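## Task

Unclip the timer relay labelled 24VAC from the rail and place it in the tray, leaving every other device still clipped onto the rail at the end.

## Robot and tools

Robot: two arms, left_arm and right_arm, each with a parallel two-finger gripper. Scene frame: origin at table-top height, halfway between the nominal bases; +x points out over the table, +z up, and left_arm sits on the +y side (arm names do not match image sides). Measured bases: left_arm at (-0.021, +0.258, +0.018) m, right_arm at (+0.045, -0.233, +0.039) m, both turned only slightly about z. A two-camera stand is fixed behind the arms.

Frames: each result reports end_effector_position (m) and end_effector_quat_wxyz in that arm's own base frame. The table is described in the scene frame. Every commanded offset is along the axes of that arm's current Hand target. On the gripper, fingers point along +z and close along y; the reported position is the point between the pads, roughly 1 cm short of the fingertips. Reported values can be a few cm off, more at long reach.

execute_actions(actions, cameras): actions is a list of actions; each action is a table of at most 15 rows, one row per 1/30 s step, and a short table repeats its final row until step 15. Each row is a single list of 14 numbers in [-1, 1] covering both arms: dx, dy, dz, rx, ry, rz, opening for left_arm, then the same seven for right_arm. The six pose numbers are an offset from the Hand target at the start of that action (not from the previous row); a new action re-bases, so repeating an offset keeps moving. Scale: 1.0 = 0.6 m for dx..dz or 180 degrees for the rotation vector rx, ry, rz. opening is absolute: +1 fully open (0.094 m), -1 closed. Six zeros means no new pose, but the opening number is always a command, so resend the present opening to keep it. Images come back only for an empty actions list or when cameras names them.

move(target, speed, blend, opening_speed, grip_force, blocking, cameras): drives grippers in straight lines. target is one 14-number row as above, or a list of up to 15 such rows; every row is an offset from the same starting Hand targets, not from the preceding row. speed: m/s, 0.002 to 2.9, default 0.25 (turn rate twice that in rad/s); one value or one per row. blend: corner rounding in m per waypoint, 0 = stop at each. opening_speed: opening change per second on the -1..+1 scale, at least 0.2; use it to close gently on fragile parts. grip_force: newtons per pad, 10 to 50, persists once set; lower values close slowly. blocking=false returns early while the move continues. A move lasts at most 10 s. Its result adds a move: line: done (within 10 mm and 2 degrees), off_target, moving, held or fault, plus limits=paced (pose clipped) or limits=held (steps withheld). Paths do not avoid obstacles or the other arm.

wait(seconds 0 to 3600) lets time pass with no new command; a running move continues. stop brakes a running move. zoom_image(camera, region [x0, y0, x1, y1], at most 504 by 504 px) enlarges part of the newest image of a camera. read_manual(section "licences") only returns licence text. finished_scene(scene) ends the current scene; after ending scene 1 make no further call in that reply.

Cameras: cam_head_left, cam_head_right, cam_high, cam_left_wrist, cam_right_wrist, cam_left_wrist_chin, cam_right_wrist_chin, all 896x504.

Reading results: Hand target is the last commanded pose after clipping; the next offset is measured from it. The gripper often stops a few cm short in free air from friction or weight; that is not contact. Waiting will not close that gap; send the remaining distance as an offset. Each step the commanded orientation is limited to 40 degrees from the measured one. grip_measured shows finger opening on the command scale; empty it may read up to 2.5 mm wide, and on a firmly held hard part a little narrower than the part. Squeeze rises about 1 N per 0.001 below first contact, then jumps to the force limit; release by commanding well above grip_measured. Joint velocities marked within noise mean the arm is still. Joint torques are total drive output, offset and noisy, and joints 1 to 3 wrap at ±28 N m. Motor temperatures: MOTOR HOT at 75 °C, a fault fold at 90 °C (that arm is then idle), collapse at 100 °C; holding loads, stretching out, or pushing against something heats motors.

Avoid: dropping or releasing moving parts, fast impacts on fixed or heavy things, hard pushes, letting anything leave the table, grippers or wrist cameras touching the other arm, closing on the other arm's fingers, strain on camera cables, and paths near an arm's own base (the elbow can whip round). A blocked arm keeps pressing until you command its target back past the gripper. Faster moves strike harder and overshoot more. Loose objects may occasionally be nudged by outside disturbances.

Each tool is called by a JSON object that holds its "fn" and its "kwargs".

## Session

{"fn": "execute_actions", "kwargs": {"actions": []}}

Scene clock: 0.00 s.
left_arm: end_effector_position=(+0.4017, -0.0074, +0.0905) grip_measured=+1.000 end_effector_quat_wxyz=(+0.576, +0.021, +0.817, +0.009) | right_arm: end_effector_position=(+0.4171, -0.0451, +0.1133) grip_measured=+1.000 end_effector_quat_wxyz=(+0.579, +0.093, +0.807, -0.072)
Joint positions: left_arm=[-0.029 1.582 0.372 0.867 -0.018 0.034 0.094] | right_arm=[-0.023 1.56 0.475 0.753 0.203 0.061 0.094]
Joint velocities: within noise
Joint torques (N m): no reading
Motor temperatures (°C): left_arm=[33 33 45 36 29 30 31] | right_arm=[29 35 41 33 28 31 32]
Heat: left arm: 45 °C; right arm: 41 °C.
Hand target: left_arm +0.4075, -0.0075, +0.1063; +0.597, +0.020, +0.802, +0.009 | right_arm +0.4193, -0.0454, +0.1199; +0.586, +0.093, +0.802, -0.072
Tool commands: left_gripper/opening=+1.0 right_gripper/opening=+1.0

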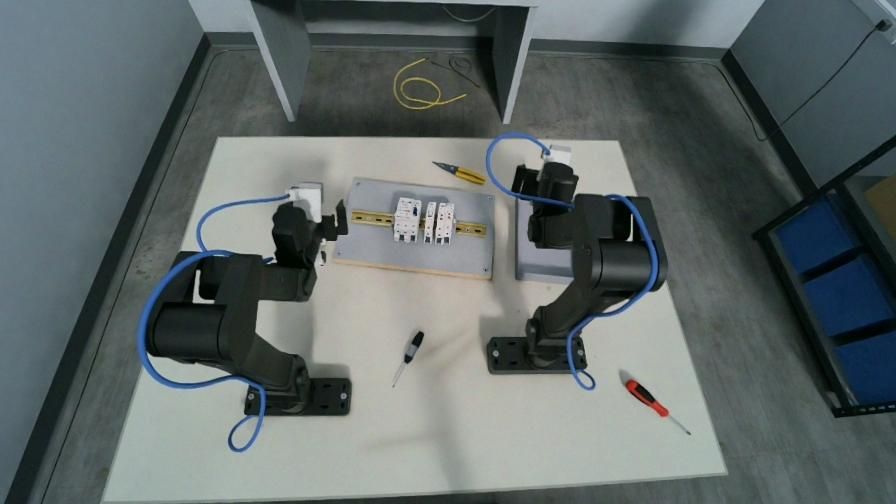

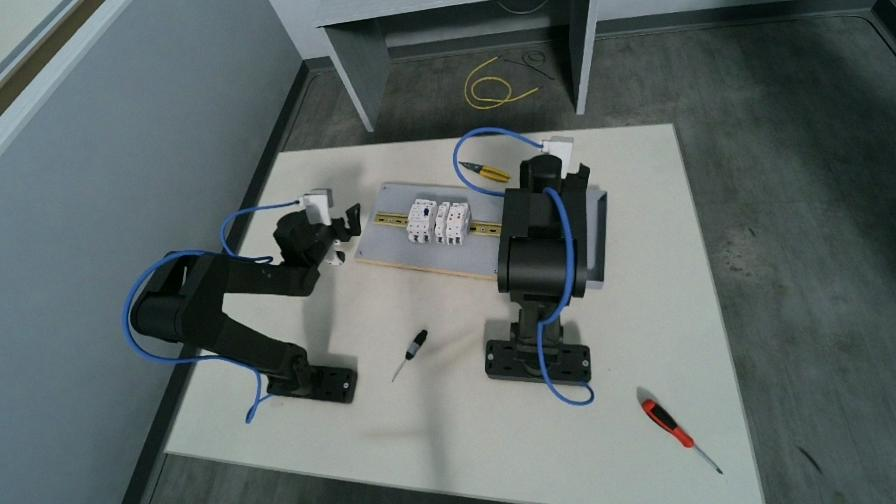

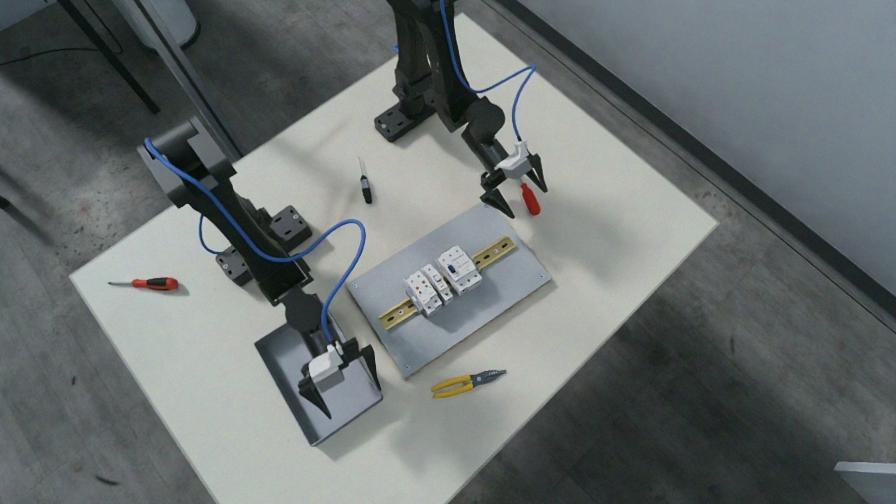

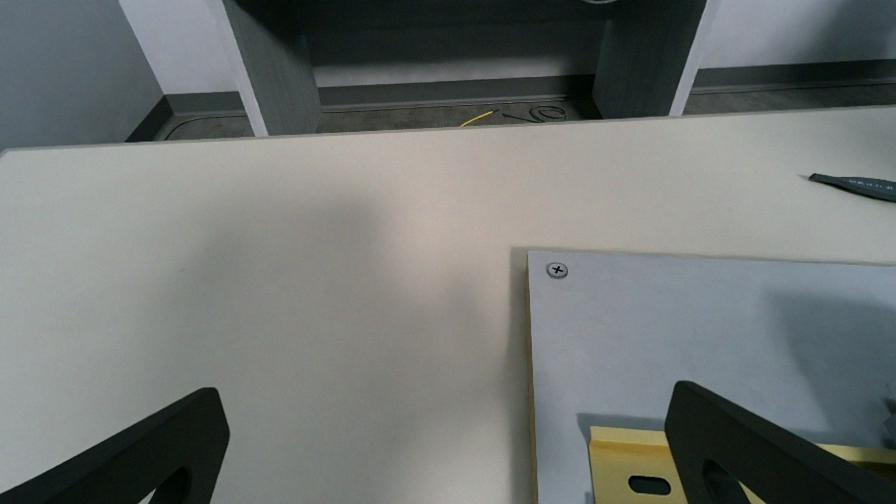

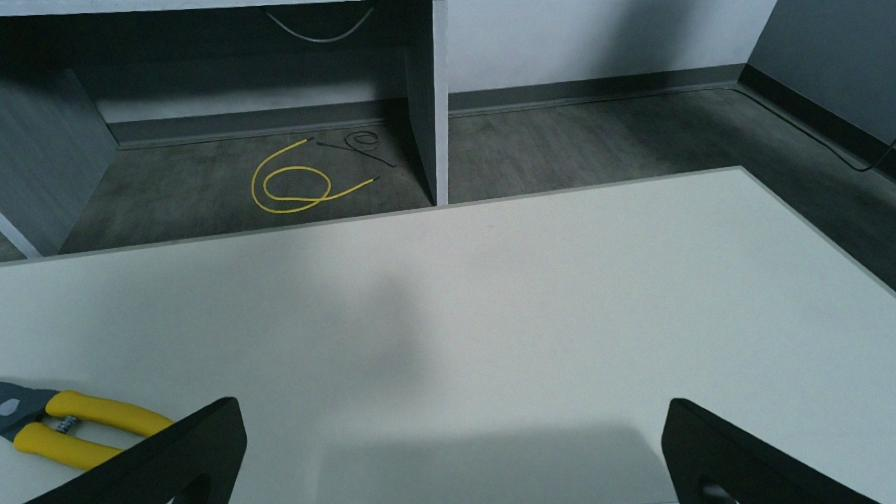

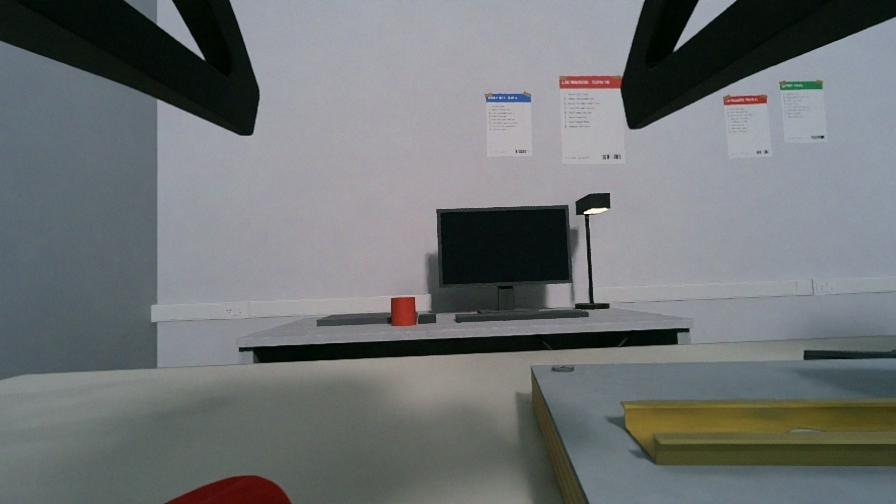

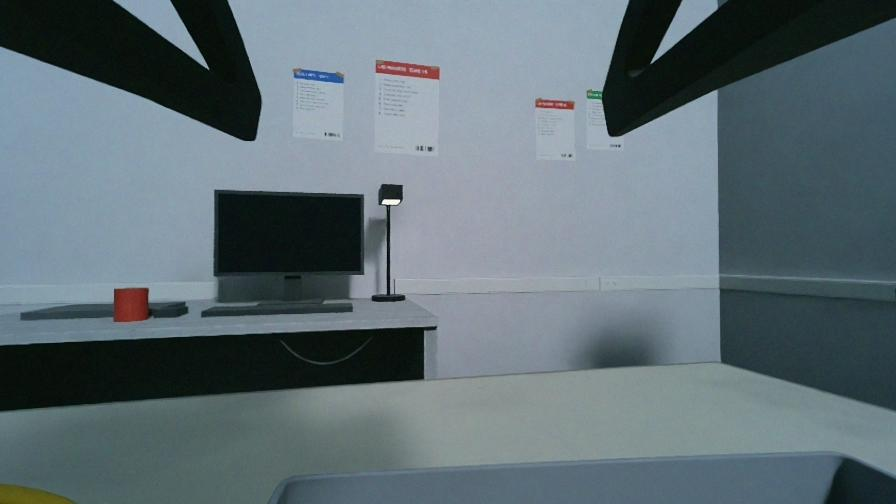

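{"fn": "zoom_image", "kwargs": {"camera": "cam_high", "region": [390, 230, 530, 330]}}

{"fn": "zoom_image", "kwargs": {"camera": "cam_head_right", "region": [370, 180, 510, 270]}}

{"fn": "zoom_image", "kwargs": {"camera": "cam_head_left", "region": [330, 170, 510, 280]}}

Scaled by 3.600 from the camera's image (finer frame: 1280x720).

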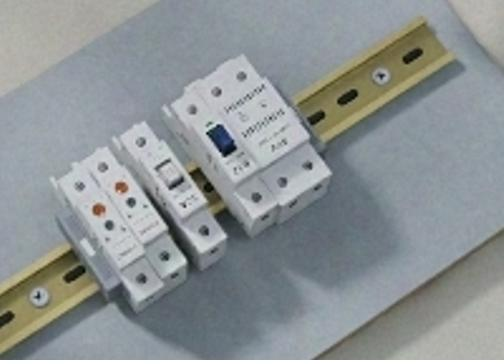

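Scaled by 3.600 from the camera's image (finer frame: 1280x720).

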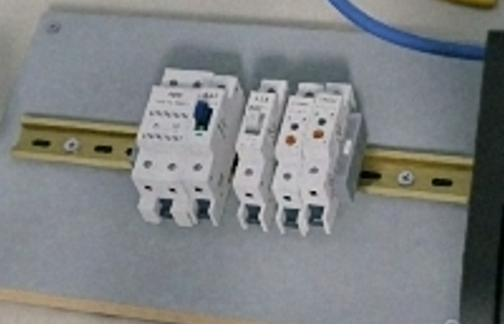

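Scaled by 2.800 from the camera's image (finer frame: 1280x720).

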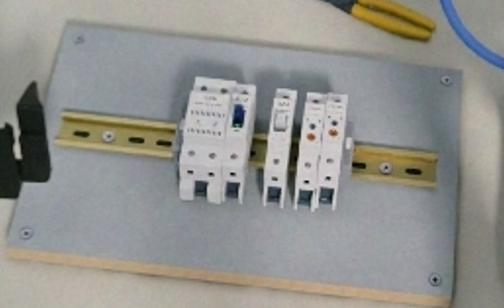

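{"fn": "move", "kwargs": {"target": [0,0,0,0,0,0,1,0.0895,0.326,-0.403,-0.0672,0.1234,-0.0346,1], "cameras": ["cam_right_wrist","cam_right_wrist_chin","cam_high"]}}

Scene clock: 23.50 s.
left_arm: end_effector_position=(+0.4017, -0.0074, +0.0905) grip_measured=+1.000 end_effector_quat_wxyz=(+0.576, +0.021, +0.817, +0.009) | right_arm: end_effector_position=(+0.2218, +0.1971, +0.1291) grip_measured=+1.000 end_effector_quat_wxyz=(+0.412, -0.008, +0.911, -0.005)
Joint positions: left_arm=[-0.029 1.582 0.372 0.867 -0.018 0.034 0.094] | right_arm=[1.154 1.268 0.794 -0.669 0.757 0.964 0.094]
Joint torques (N m): left_arm=[-0.02 -5.45 5.57 1.88 0.02 0] | right_arm=[0.51 -2.62 10.62 0.56 0.61 0.13]
Heat: left arm: 46 °C; right arm: 43 °C.
Hand target: left_arm +0.4075, -0.0075, +0.1063; +0.597, +0.020, +0.802, +0.009 | right_arm +0.2252, +0.2027, +0.1411; +0.423, +0.000, +0.906, +0.001
Off the commanded pose: left_arm 0.017 m, 3 deg | right_arm 0.014 m, 2 deg.
move: off_target (right_arm)
Images, in order (width x height): cam_high 896x504, cam_right_wrist 896x504, cam_right_wrist_chin 896x504.

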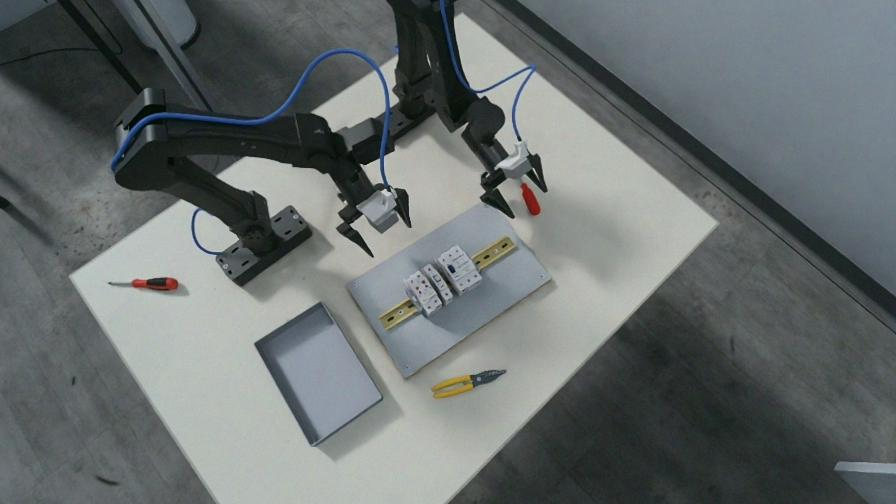

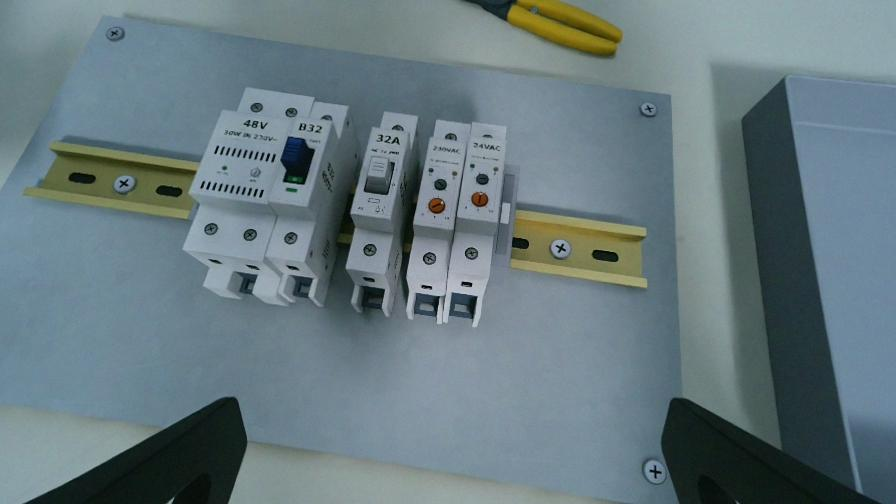

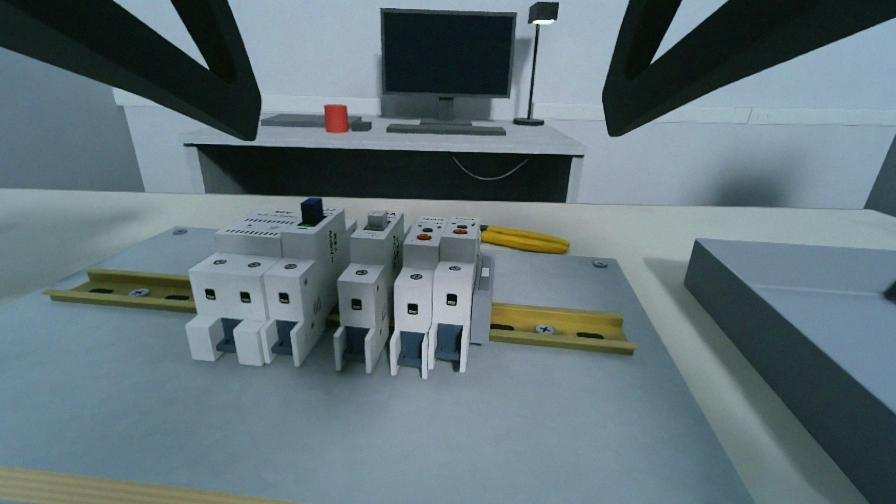

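{"fn": "zoom_image", "kwargs": {"camera": "cam_right_wrist_chin", "region": [320, 200, 520, 390]}}

{"fn": "zoom_image", "kwargs": {"camera": "cam_right_wrist", "region": [340, 100, 560, 340]}}

Scaled by 2.520 from the camera's image (finer frame: 1280x720).

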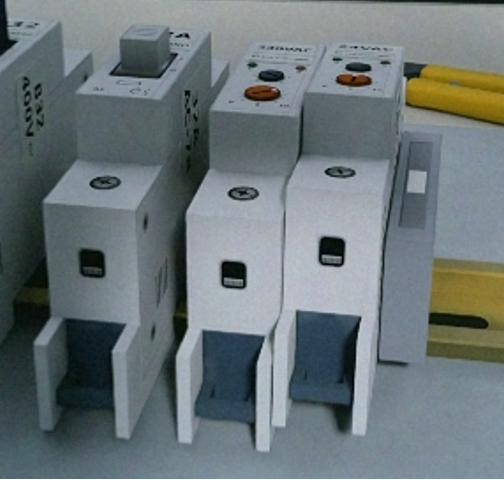

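Scaled by 2.100 from the camera's image (finer frame: 1280x720).

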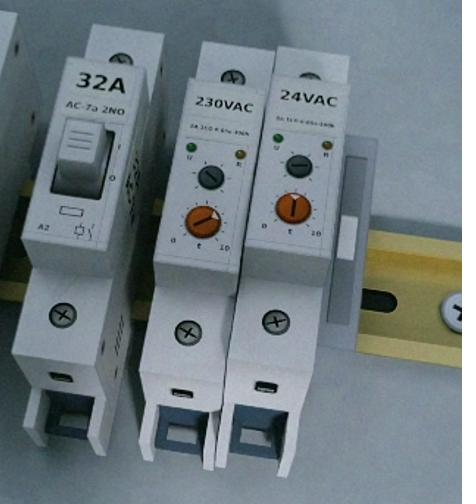

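{"fn": "move", "kwargs": {"target": [0,0,0,0,0,0,1,-0.102,-0.035,0.147,-0.198,0.2276,-0.4243,1], "cameras": ["cam_right_wrist","cam_right_wrist_chin","cam_high","cam_head_left"]}}

Scene clock: 62.30 s.
left_arm: end_effector_position=(+0.4017, -0.0074, +0.0905) grip_measured=+1.000 end_effector_quat_wxyz=(+0.576, +0.021, +0.817, +0.009) | right_arm: end_effector_position=(+0.3274, +0.1813, +0.1278) grip_measured=+1.000 end_effector_quat_wxyz=(-0.001, -0.656, +0.755, +0.000)
Joint positions: left_arm=[-0.029 1.582 0.372 0.867 -0.018 0.034 0.094] | right_arm=[0.504 1.973 1.8 -1.4 0.001 -0.927 0.094]
Joint torques (N m): left_arm=[-0.02 -5.45 5.57 1.89 0.02 0] | right_arm=[-0.61 -6.99 9.76 -0.23 -0.1 -0.11]
Motor temperatures (°C): left_arm=[33 33 46 43 29 30 30] | right_arm=[29 35 46 34 29 31 32]
Heat: left arm: 46 °C; right arm: 46 °C.
Hand target: left_arm +0.4075, -0.0075, +0.1063; +0.597, +0.020, +0.802, +0.009 | right_arm +0.3321, +0.1816, +0.1313; +0.000, -0.656, +0.755, +0.001
Off the commanded pose: left_arm 0.017 m, 3 deg | right_arm 0.006 m, 0 deg.
move: done
Images, in order (width x height): cam_head_left 896x504, cam_high 896x504, cam_right_wrist 896x504, cam_right_wrist_chin 896x504.

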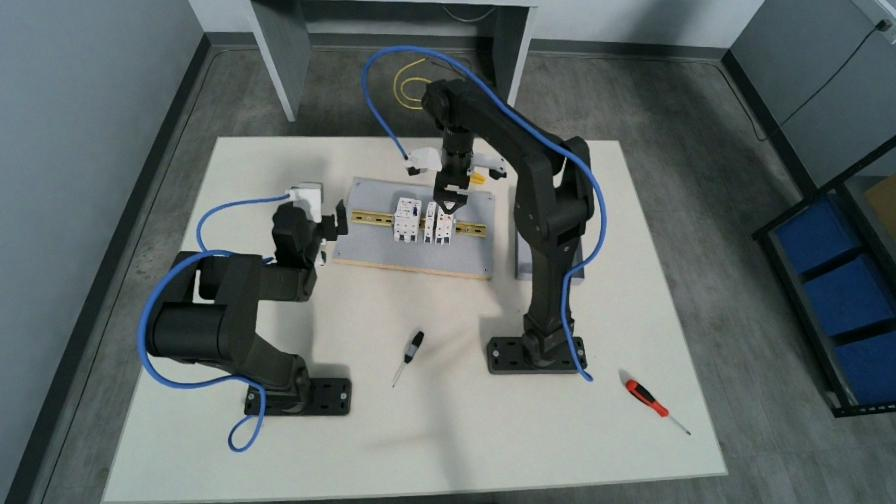

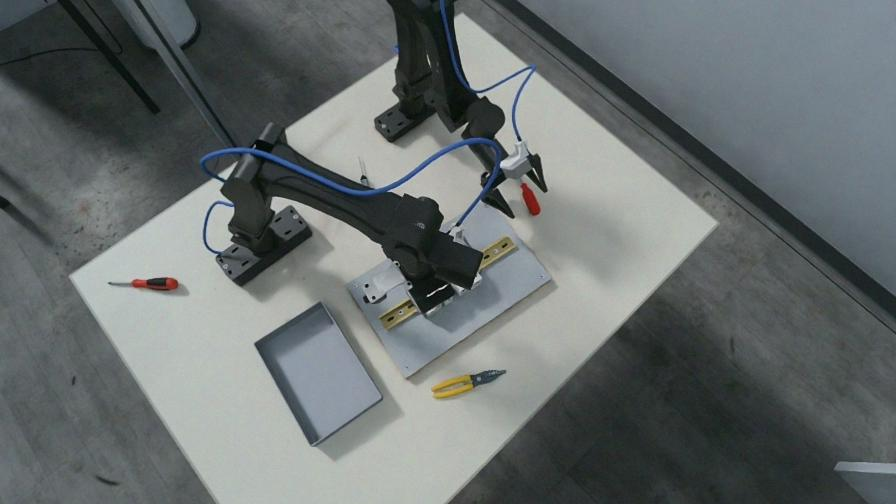

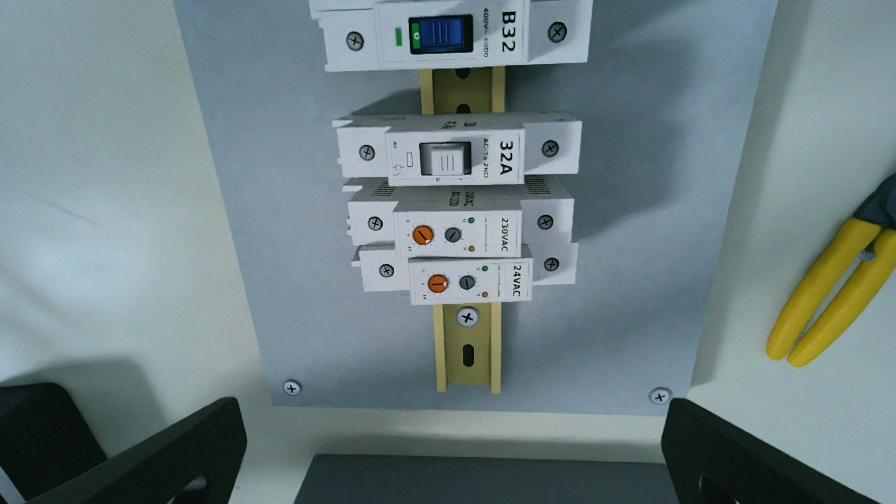

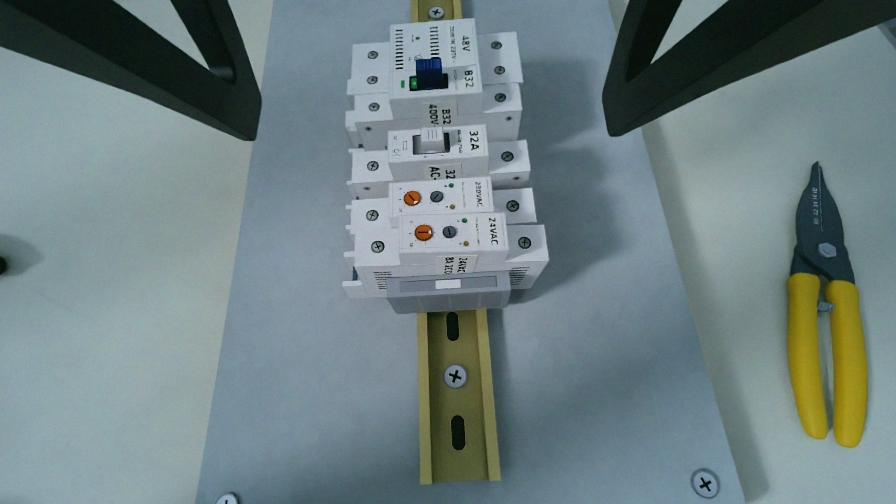

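{"fn": "move", "kwargs": {"target": [0,0,0,0,0,0,1,0.0083,-0.0117,0.083,0,0,0,1], "cameras": ["cam_right_wrist","cam_right_wrist_chin","cam_high"]}}

Scene clock: 77.10 s.
left_arm: end_effector_position=(+0.4017, -0.0074, +0.0905) grip_measured=+1.000 end_effector_quat_wxyz=(+0.576, +0.021, +0.817, +0.009) | right_arm: end_effector_position=(+0.3397, +0.1782, +0.0888) grip_measured=+1.000 end_effector_quat_wxyz=(+0.008, -0.655, +0.755, -0.003)
Joint positions: left_arm=[-0.029 1.582 0.372 0.867 -0.018 0.034 0.094] | right_arm=[0.481 1.993 1.674 -1.235 0.001 -0.948 0.094]
Joint torques (N m): left_arm=[-0.02 -5.44 5.59 1.88 0.03 0] | right_arm=[-0.51 -7.56 5.23 0.05 -0.11 -0.09]
Heat: left arm: 46 °C; right arm: 45 °C.
Hand target: left_arm +0.4075, -0.0075, +0.1063; +0.597, +0.020, +0.802, +0.009 | right_arm +0.3384, +0.1758, +0.0814; +0.000, -0.656, +0.755, +0.001
Off the commanded pose: left_arm 0.017 m, 3 deg | right_arm 0.008 m, 1 deg.
move: done
Images, in order (width x height): cam_high 896x504, cam_right_wrist 896x504, cam_right_wrist_chin 896x504.

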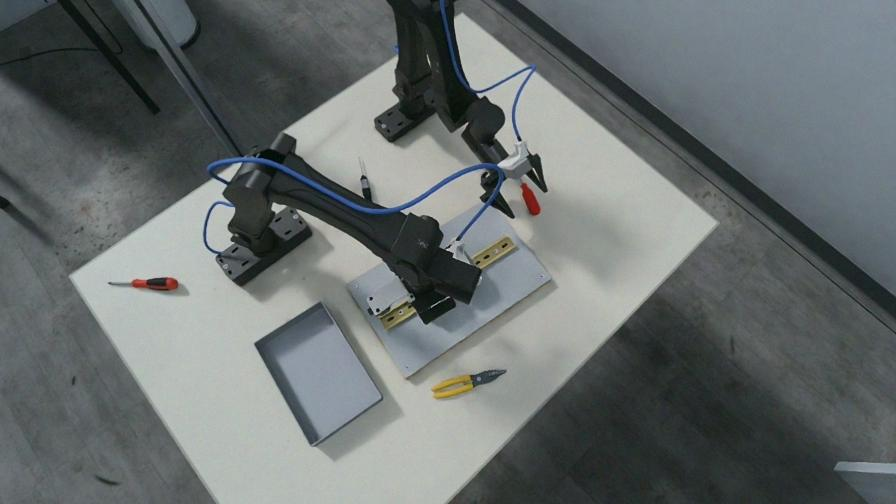

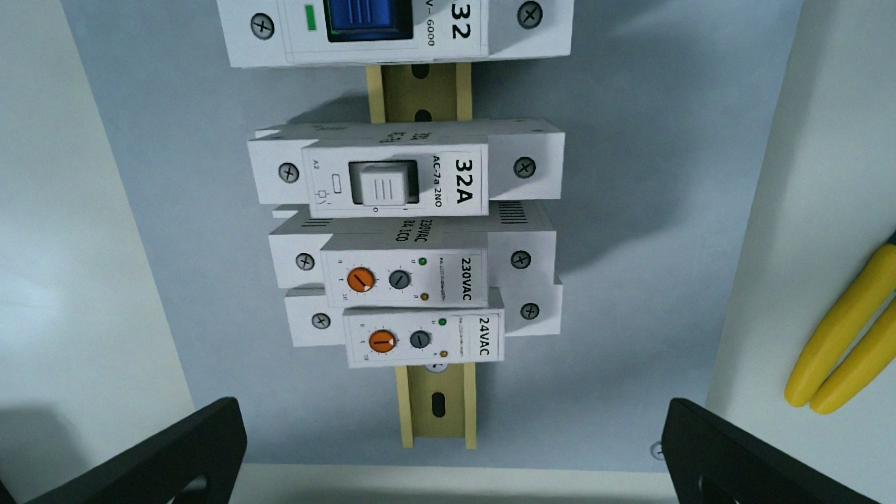

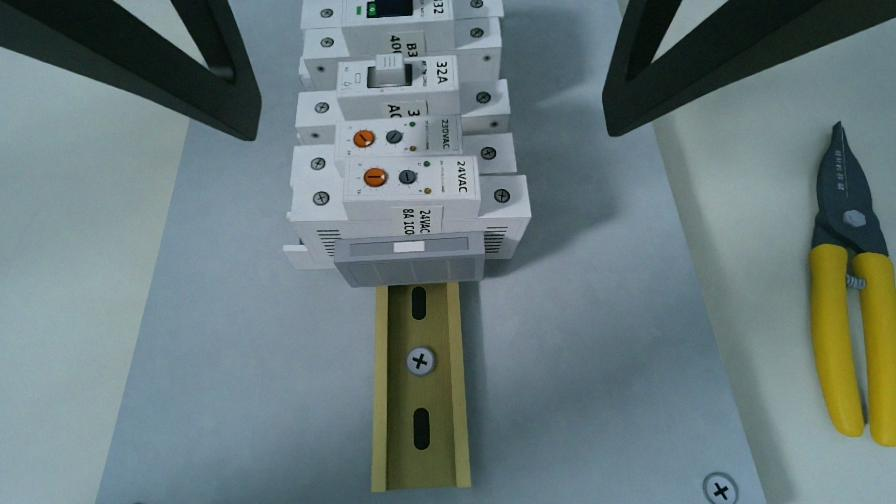

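{"fn": "move", "kwargs": {"target": [0,0,0,0,0,0,1,0.0073,0.0125,0.06,0,0,-0.012,1], "speed": 0.1, "cameras": ["cam_right_wrist","cam_right_wrist_chin","cam_head_left"]}}

Scene clock: 88.10 s.
left_arm: end_effector_position=(+0.4017, -0.0074, +0.0905) grip_measured=+1.000 end_effector_quat_wxyz=(+0.576, +0.021, +0.817, +0.009) | right_arm: end_effector_position=(+0.3326, +0.1745, +0.0501) grip_measured=+1.000 end_effector_quat_wxyz=(+0.004, -0.669, +0.744, -0.002)
Joint positions: left_arm=[-0.029 1.582 0.372 0.867 -0.018 0.034 0.094] | right_arm=[0.481 1.993 1.518 -1.086 0.001 -0.983 0.094]
Joint torques (N m): left_arm=[-0.02 -5.44 5.57 1.88 0.03 0] | right_arm=[-0.34 -7.99 4.93 -0.01 -0.11 -0.11]
Heat: left arm: 46 °C; right arm: 43 °C.
Hand target: left_arm +0.4075, -0.0075, +0.1063; +0.597, +0.020, +0.802, +0.009 | right_arm +0.3303, +0.1725, +0.0454; +0.000, -0.670, +0.742, +0.001
Off the commanded pose: left_arm 0.017 m, 3 deg | right_arm 0.006 m, 1 deg.
move: done
Images, in order (width x height): cam_head_left 896x504, cam_right_wrist 896x504, cam_right_wrist_chin 896x504.

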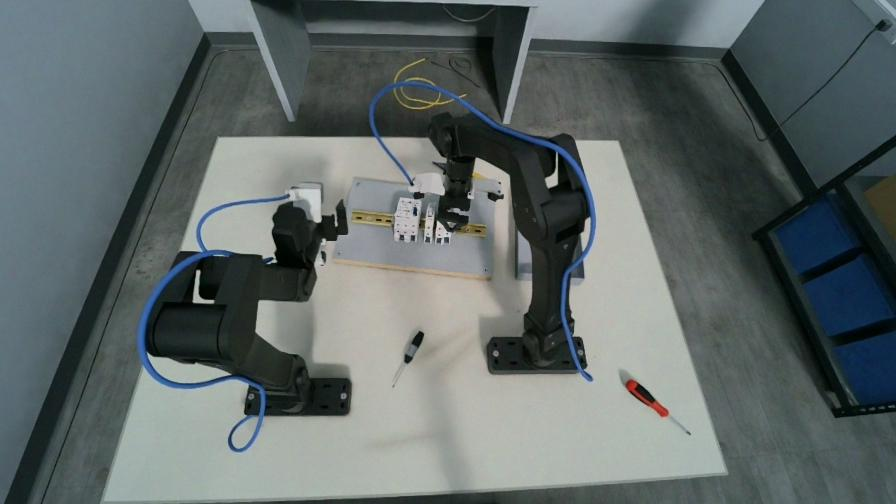

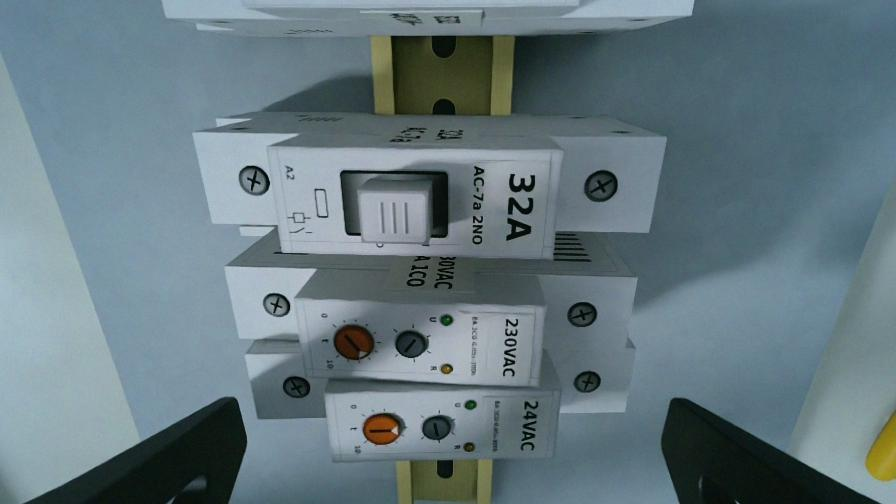

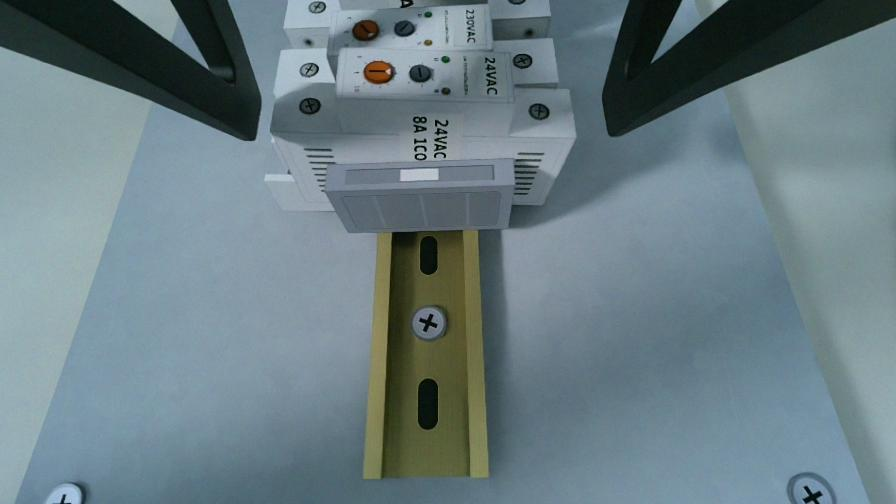

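{"fn": "move", "kwargs": {"target": [[0,0,0,0,0,0,1,-0.006,0.003,0.002,0,0,0,1],[0,0,0,0,0,0,1,-0.006,0.003,0.002,0,0,0,-0.2]], "speed": 0.1, "opening_speed": 0.5, "cameras": ["cam_right_wrist","cam_right_wrist_chin"]}}

Scene clock: 96.77 s.
left_arm: end_effector_position=(+0.4017, -0.0074, +0.0905) grip_measured=+1.000 end_effector_quat_wxyz=(+0.576, +0.021, +0.817, +0.009) | right_arm: end_effector_position=(+0.3335, +0.1750, +0.0501) grip_measured=-0.046 end_effector_quat_wxyz=(+0.006, -0.669, +0.743, -0.002)
Joint positions: left_arm=[-0.029 1.582 0.372 0.867 -0.018 0.034 0.094] | right_arm=[0.481 1.993 1.518 -1.082 0.001 -0.984 0.045]
Joint torques (N m): left_arm=[-0.02 -5.45 5.59 1.88 0.03 0] | right_arm=[0.61 -7.8 4.9 0.04 -0.1 0.03]
Heat: left arm: 46 °C; right arm: 43 °C.
Hand target: left_arm +0.4075, -0.0075, +0.1063; +0.597, +0.020, +0.802, +0.009 | right_arm +0.3289, +0.1763, +0.0443; +0.000, -0.670, +0.742, +0.001
Off the commanded pose: left_arm 0.017 m, 3 deg | right_arm 0.008 m, 1 deg.
move: done

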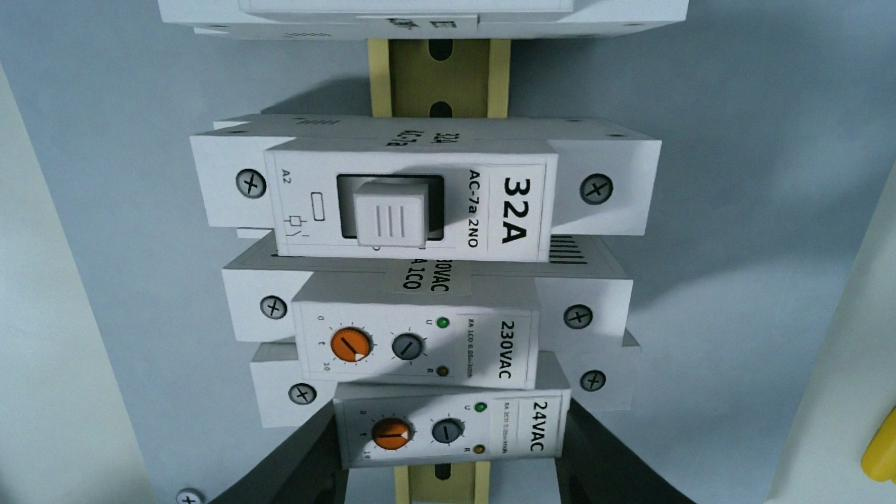

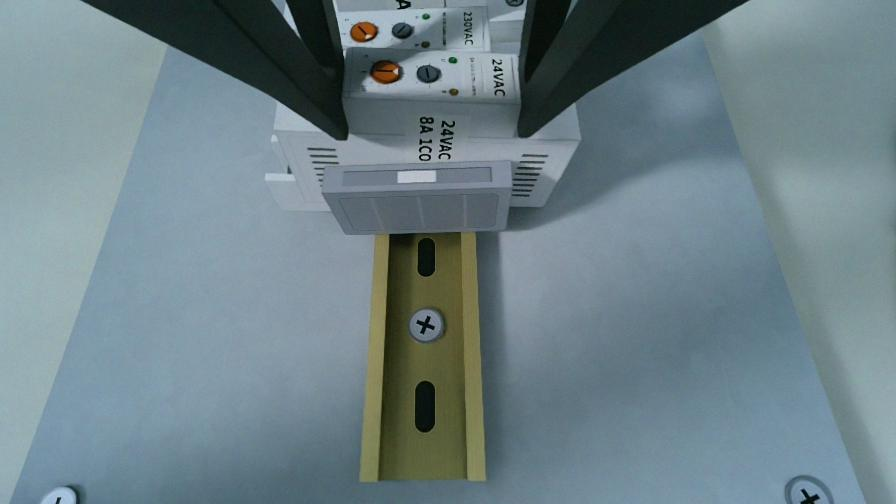

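{"fn": "move", "kwargs": {"target": [0,0,0,0,0,0,1,0,-0.0145,-0.02,-0.056,0,0,-0.2], "speed": 0.05, "cameras": ["cam_right_wrist","cam_right_wrist_chin"]}}

Scene clock: 103.23 s.
left_arm: end_effector_position=(+0.4017, -0.0074, +0.0905) grip_measured=+1.000 end_effector_quat_wxyz=(+0.576, +0.021, +0.817, +0.009) | right_arm: end_effector_position=(+0.3385, +0.1734, +0.0514) grip_measured=-0.047 end_effector_quat_wxyz=(-0.055, -0.668, +0.741, +0.051)
Joint positions: left_arm=[-0.029 1.582 0.372 0.867 -0.018 0.034 0.094] | right_arm=[0.44 2.151 1.751 -1.305 -0.065 -1.032 0.045]
Joint torques (N m): left_arm=[-0.02 -5.44 5.57 1.88 0.02 0] | right_arm=[-0.61 -8.42 9.48 -0.75 -0.42 -0.11]
Heat: left arm: 46 °C; right arm: 43 °C.
Hand target: left_arm +0.4075, -0.0075, +0.1063; +0.597, +0.020, +0.802, +0.009 | right_arm +0.3376, +0.1754, +0.0564; -0.058, -0.668, +0.739, +0.066
Off the commanded pose: left_arm 0.017 m, 3 deg | right_arm 0.005 m, 2 deg.
move: done

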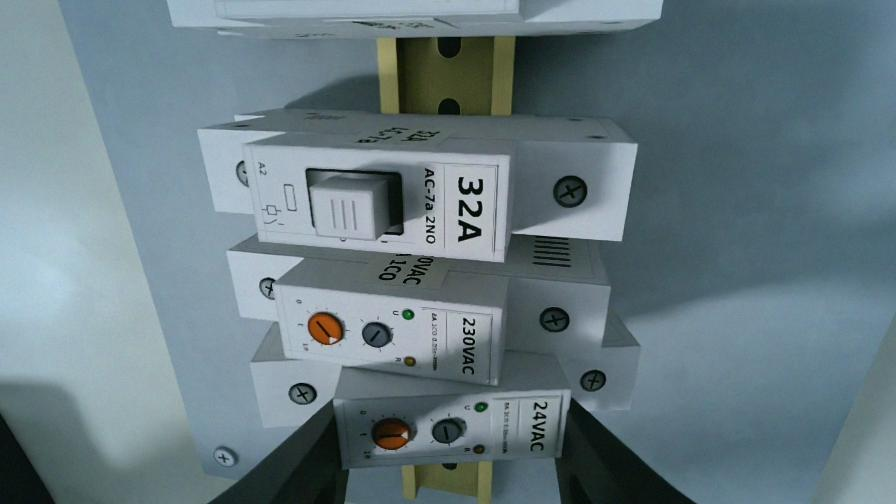

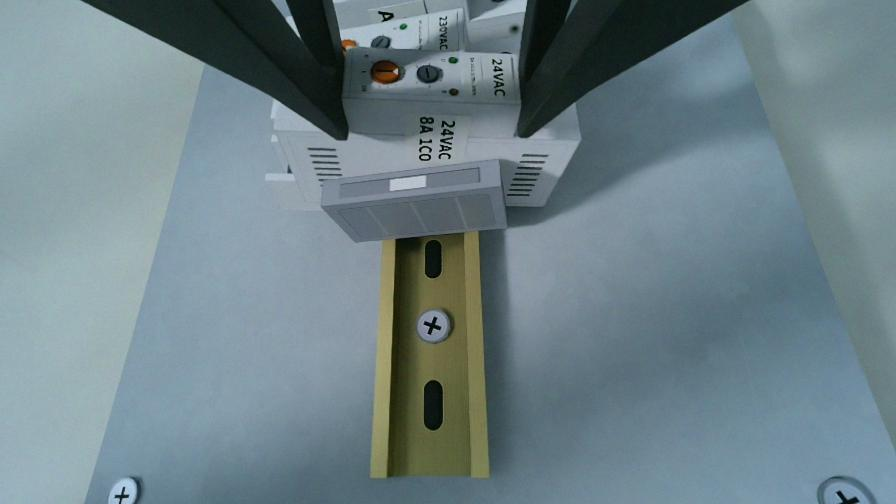

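{"fn": "move", "kwargs": {"target": [[0,0,0,0,0,0,1,0,-0.012,-0.008,-0.045,0,0,-0.2],[0,0,0,0,0,0,1,0,-0.026,-0.014,-0.045,0,0,-0.2],[0,0,0,0,0,0,1,0,-0.022,-0.06,-0.045,0,0,-0.2]], "speed": 0.05, "cameras": ["cam_right_wrist","cam_right_wrist_chin","cam_head_left"]}}

Scene clock: 111.33 s.
left_arm: end_effector_position=(+0.4017, -0.0074, +0.0905) grip_measured=+1.000 end_effector_quat_wxyz=(+0.576, +0.021, +0.817, +0.009) | right_arm: end_effector_position=(+0.3433, +0.1698, +0.0532) grip_measured=-0.050 end_effector_quat_wxyz=(-0.122, -0.664, +0.731, +0.099)
Joint positions: left_arm=[-0.029 1.582 0.372 0.867 -0.018 0.034 0.094] | right_arm=[0.406 2.343 2.039 -1.564 -0.107 -1.085 0.045]
Joint torques (N m): left_arm=[-0.02 -5.44 5.59 1.88 0.02 0] | right_arm=[-2.09 -15.12 10.04 -0.82 -0.62 -0.14]
Heat: left arm: 46 °C; right arm: 43 °C.
Hand target: left_arm +0.4075, -0.0075, +0.1063; +0.597, +0.020, +0.802, +0.009 | right_arm +0.3567, +0.1735, +0.0894; -0.106, -0.662, +0.733, +0.118
Off the commanded pose: left_arm 0.017 m, 3 deg | right_arm 0.039 m, 3 deg.
joint sent to its limit (right arm) — joint 4 (wrist pitch), lower limit. The joint targets are off in orientation, not in position.
move: off_target (right_arm)
Images, in order (width x height): cam_head_left 896x504, cam_right_wrist 896x504, cam_right_wrist_chin 896x504.

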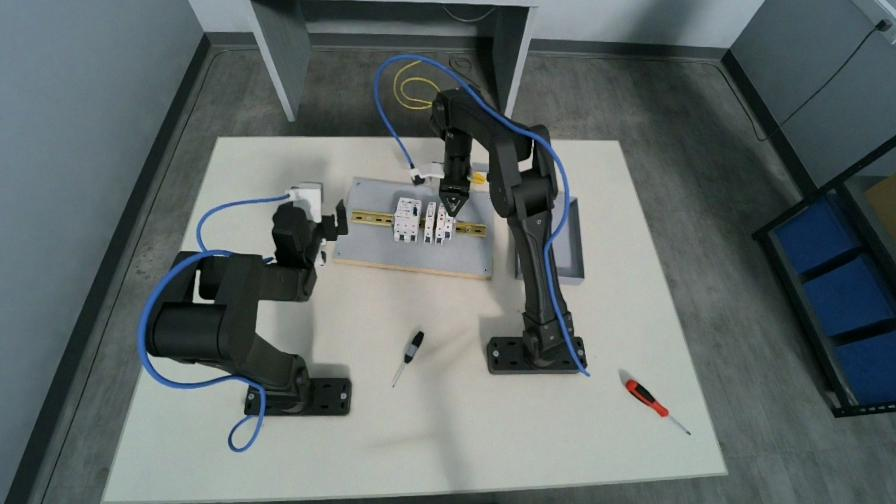

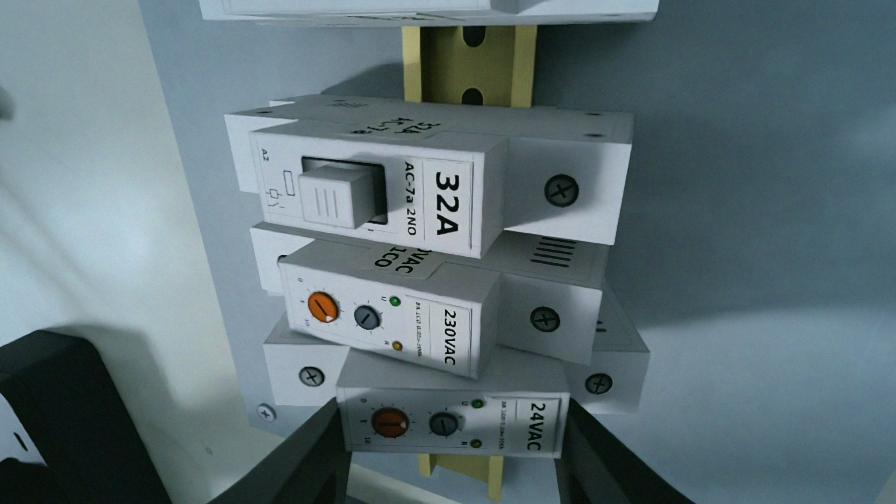

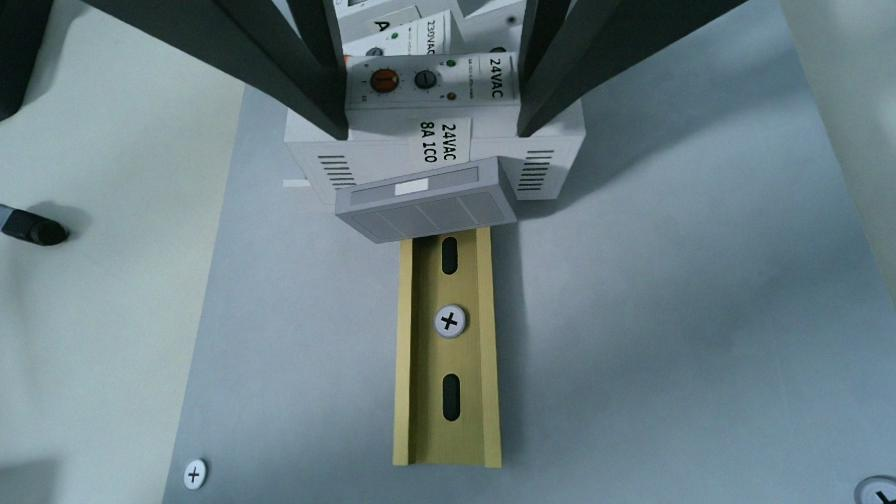

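{"fn": "move", "kwargs": {"target": [0,0,0,0,0,0,1,0,-0.041,0.0355,0,0,0,-0.3], "speed": 0.06, "cameras": ["cam_right_wrist","cam_right_wrist_chin"]}}

Scene clock: 121.13 s.
left_arm: end_effector_position=(+0.4017, -0.0074, +0.0905) grip_measured=+1.000 end_effector_quat_wxyz=(+0.576, +0.021, +0.817, +0.009) | right_arm: end_effector_position=(+0.3449, +0.1698, +0.0530) grip_measured=-0.053 end_effector_quat_wxyz=(-0.130, -0.663, +0.728, +0.114)
Joint positions: left_arm=[-0.029 1.582 0.372 0.867 -0.018 0.034 0.094] | right_arm=[0.396 2.381 2.096 -1.609 -0.126 -1.102 0.044]
Joint torques (N m): left_arm=[-0.02 -5.44 5.59 1.89 0.02 0] | right_arm=[-2.74 -9.65 12.72 -0.39 -0.35 -0.16]
Heat: left arm: 46 °C; right arm: 44 °C.
Hand target: left_arm +0.4075, -0.0075, +0.1063; +0.597, +0.020, +0.802, +0.009 | right_arm +0.3734, +0.1718, +0.0615; -0.105, -0.662, +0.733, +0.118
Off the commanded pose: left_arm 0.017 m, 3 deg | right_arm 0.030 m, 3 deg.
joint read past its limit (right arm) — joint 4 (wrist pitch), lower limit.
joint sent to its limit (right arm) — joint 4 (wrist pitch), lower limit. The joint targets are off in orientation, not in position.
move: off_target (right_arm)

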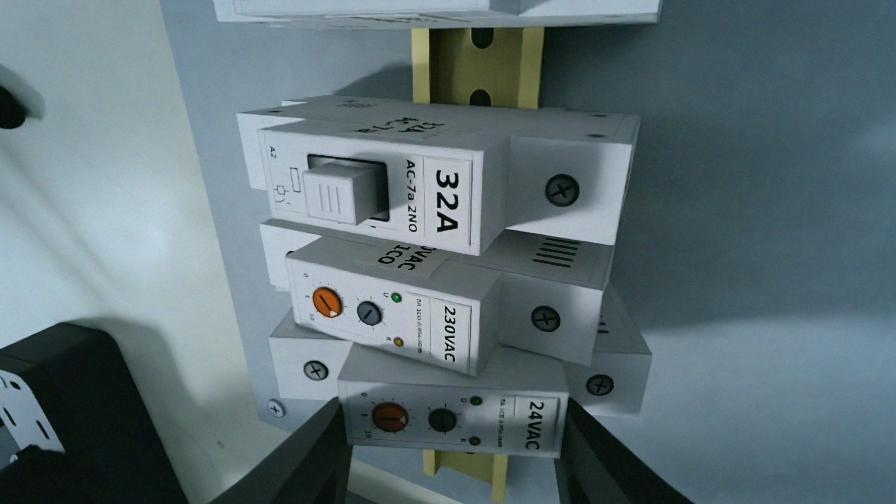

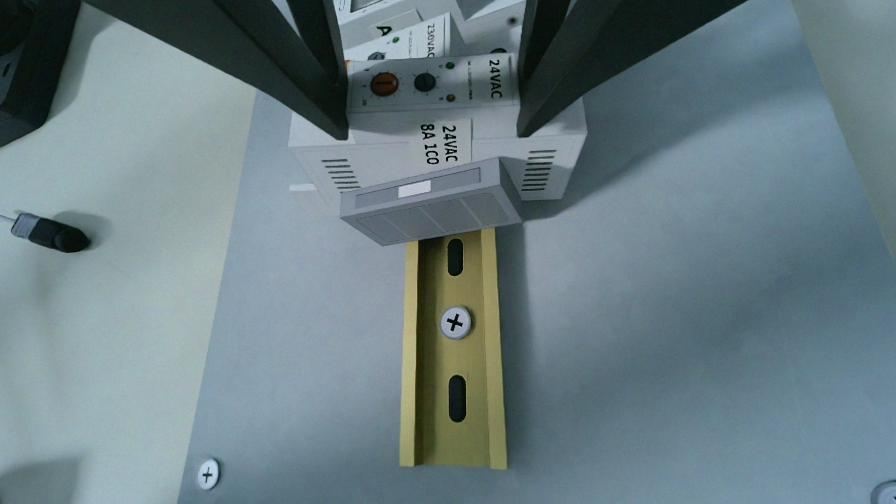

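{"fn": "move", "kwargs": {"target": [[0,0,0,0,0,0,1,0,0.042,0.0224,0.046,0,0,-0.3],[0,0,0,0,0,0,1,0,0.0175,0.0162,0.046,0,0,-0.3],[0,0,0,0,0,0,1,0,-0.002,0.01,0.046,0,0,-0.3]], "speed": 0.05, "blend": 0.002, "cameras": ["cam_right_wrist","cam_right_wrist_chin"]}}

Scene clock: 129.60 s.
left_arm: end_effector_position=(+0.4017, -0.0074, +0.0905) grip_measured=+1.000 end_effector_quat_wxyz=(+0.576, +0.021, +0.817, +0.009) | right_arm: end_effector_position=(+0.3672, +0.1694, +0.0530) grip_measured=-0.053 end_effector_quat_wxyz=(-0.063, -0.667, +0.740, +0.061)
Joint positions: left_arm=[-0.029 1.582 0.372 0.867 -0.018 0.034 0.094] | right_arm=[0.397 2.284 1.971 -1.418 -0.073 -1.076 0.044]
Joint torques (N m): left_arm=[-0.02 -5.45 5.57 1.88 0.03 0] | right_arm=[-0.36 -8.7 9.58 -0.53 -0.24 -0.07]
Heat: left arm: 46 °C; right arm: 45 °C.
Hand target: left_arm +0.4075, -0.0075, +0.1063; +0.597, +0.020, +0.802, +0.009 | right_arm +0.3726, +0.1719, +0.0554; -0.057, -0.668, +0.739, +0.065
Off the commanded pose: left_arm 0.017 m, 3 deg | right_arm 0.006 m, 1 deg.
move: done

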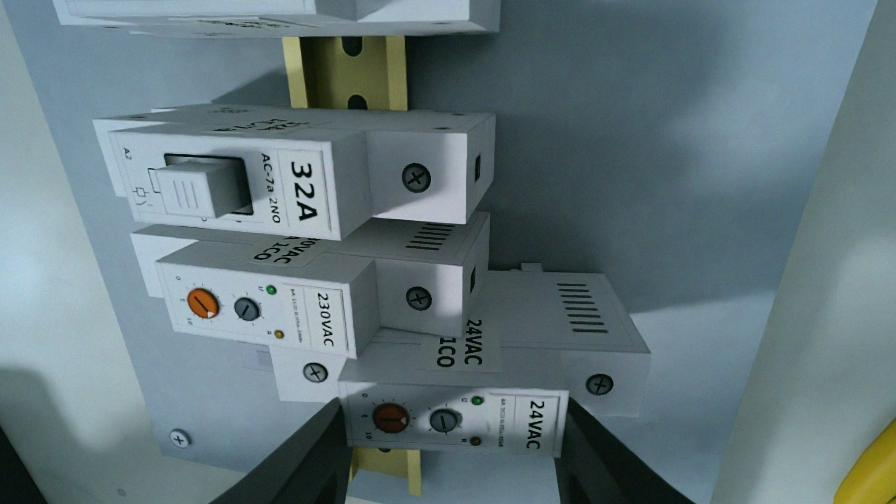

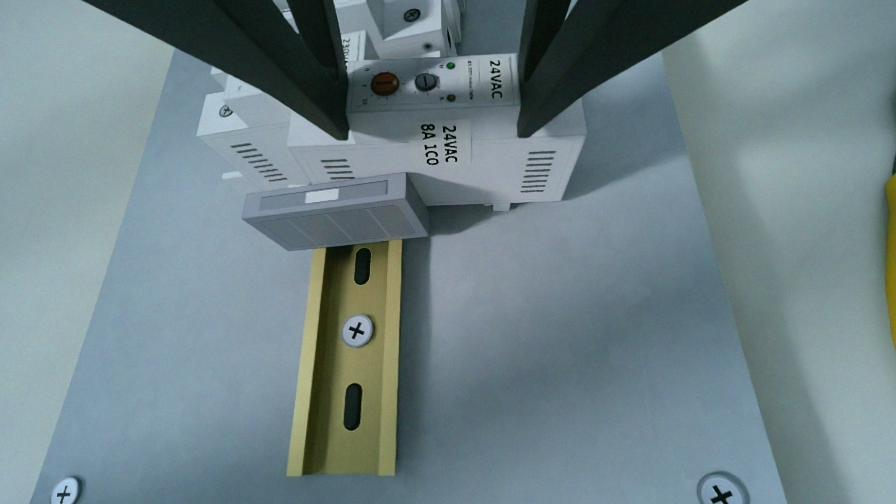

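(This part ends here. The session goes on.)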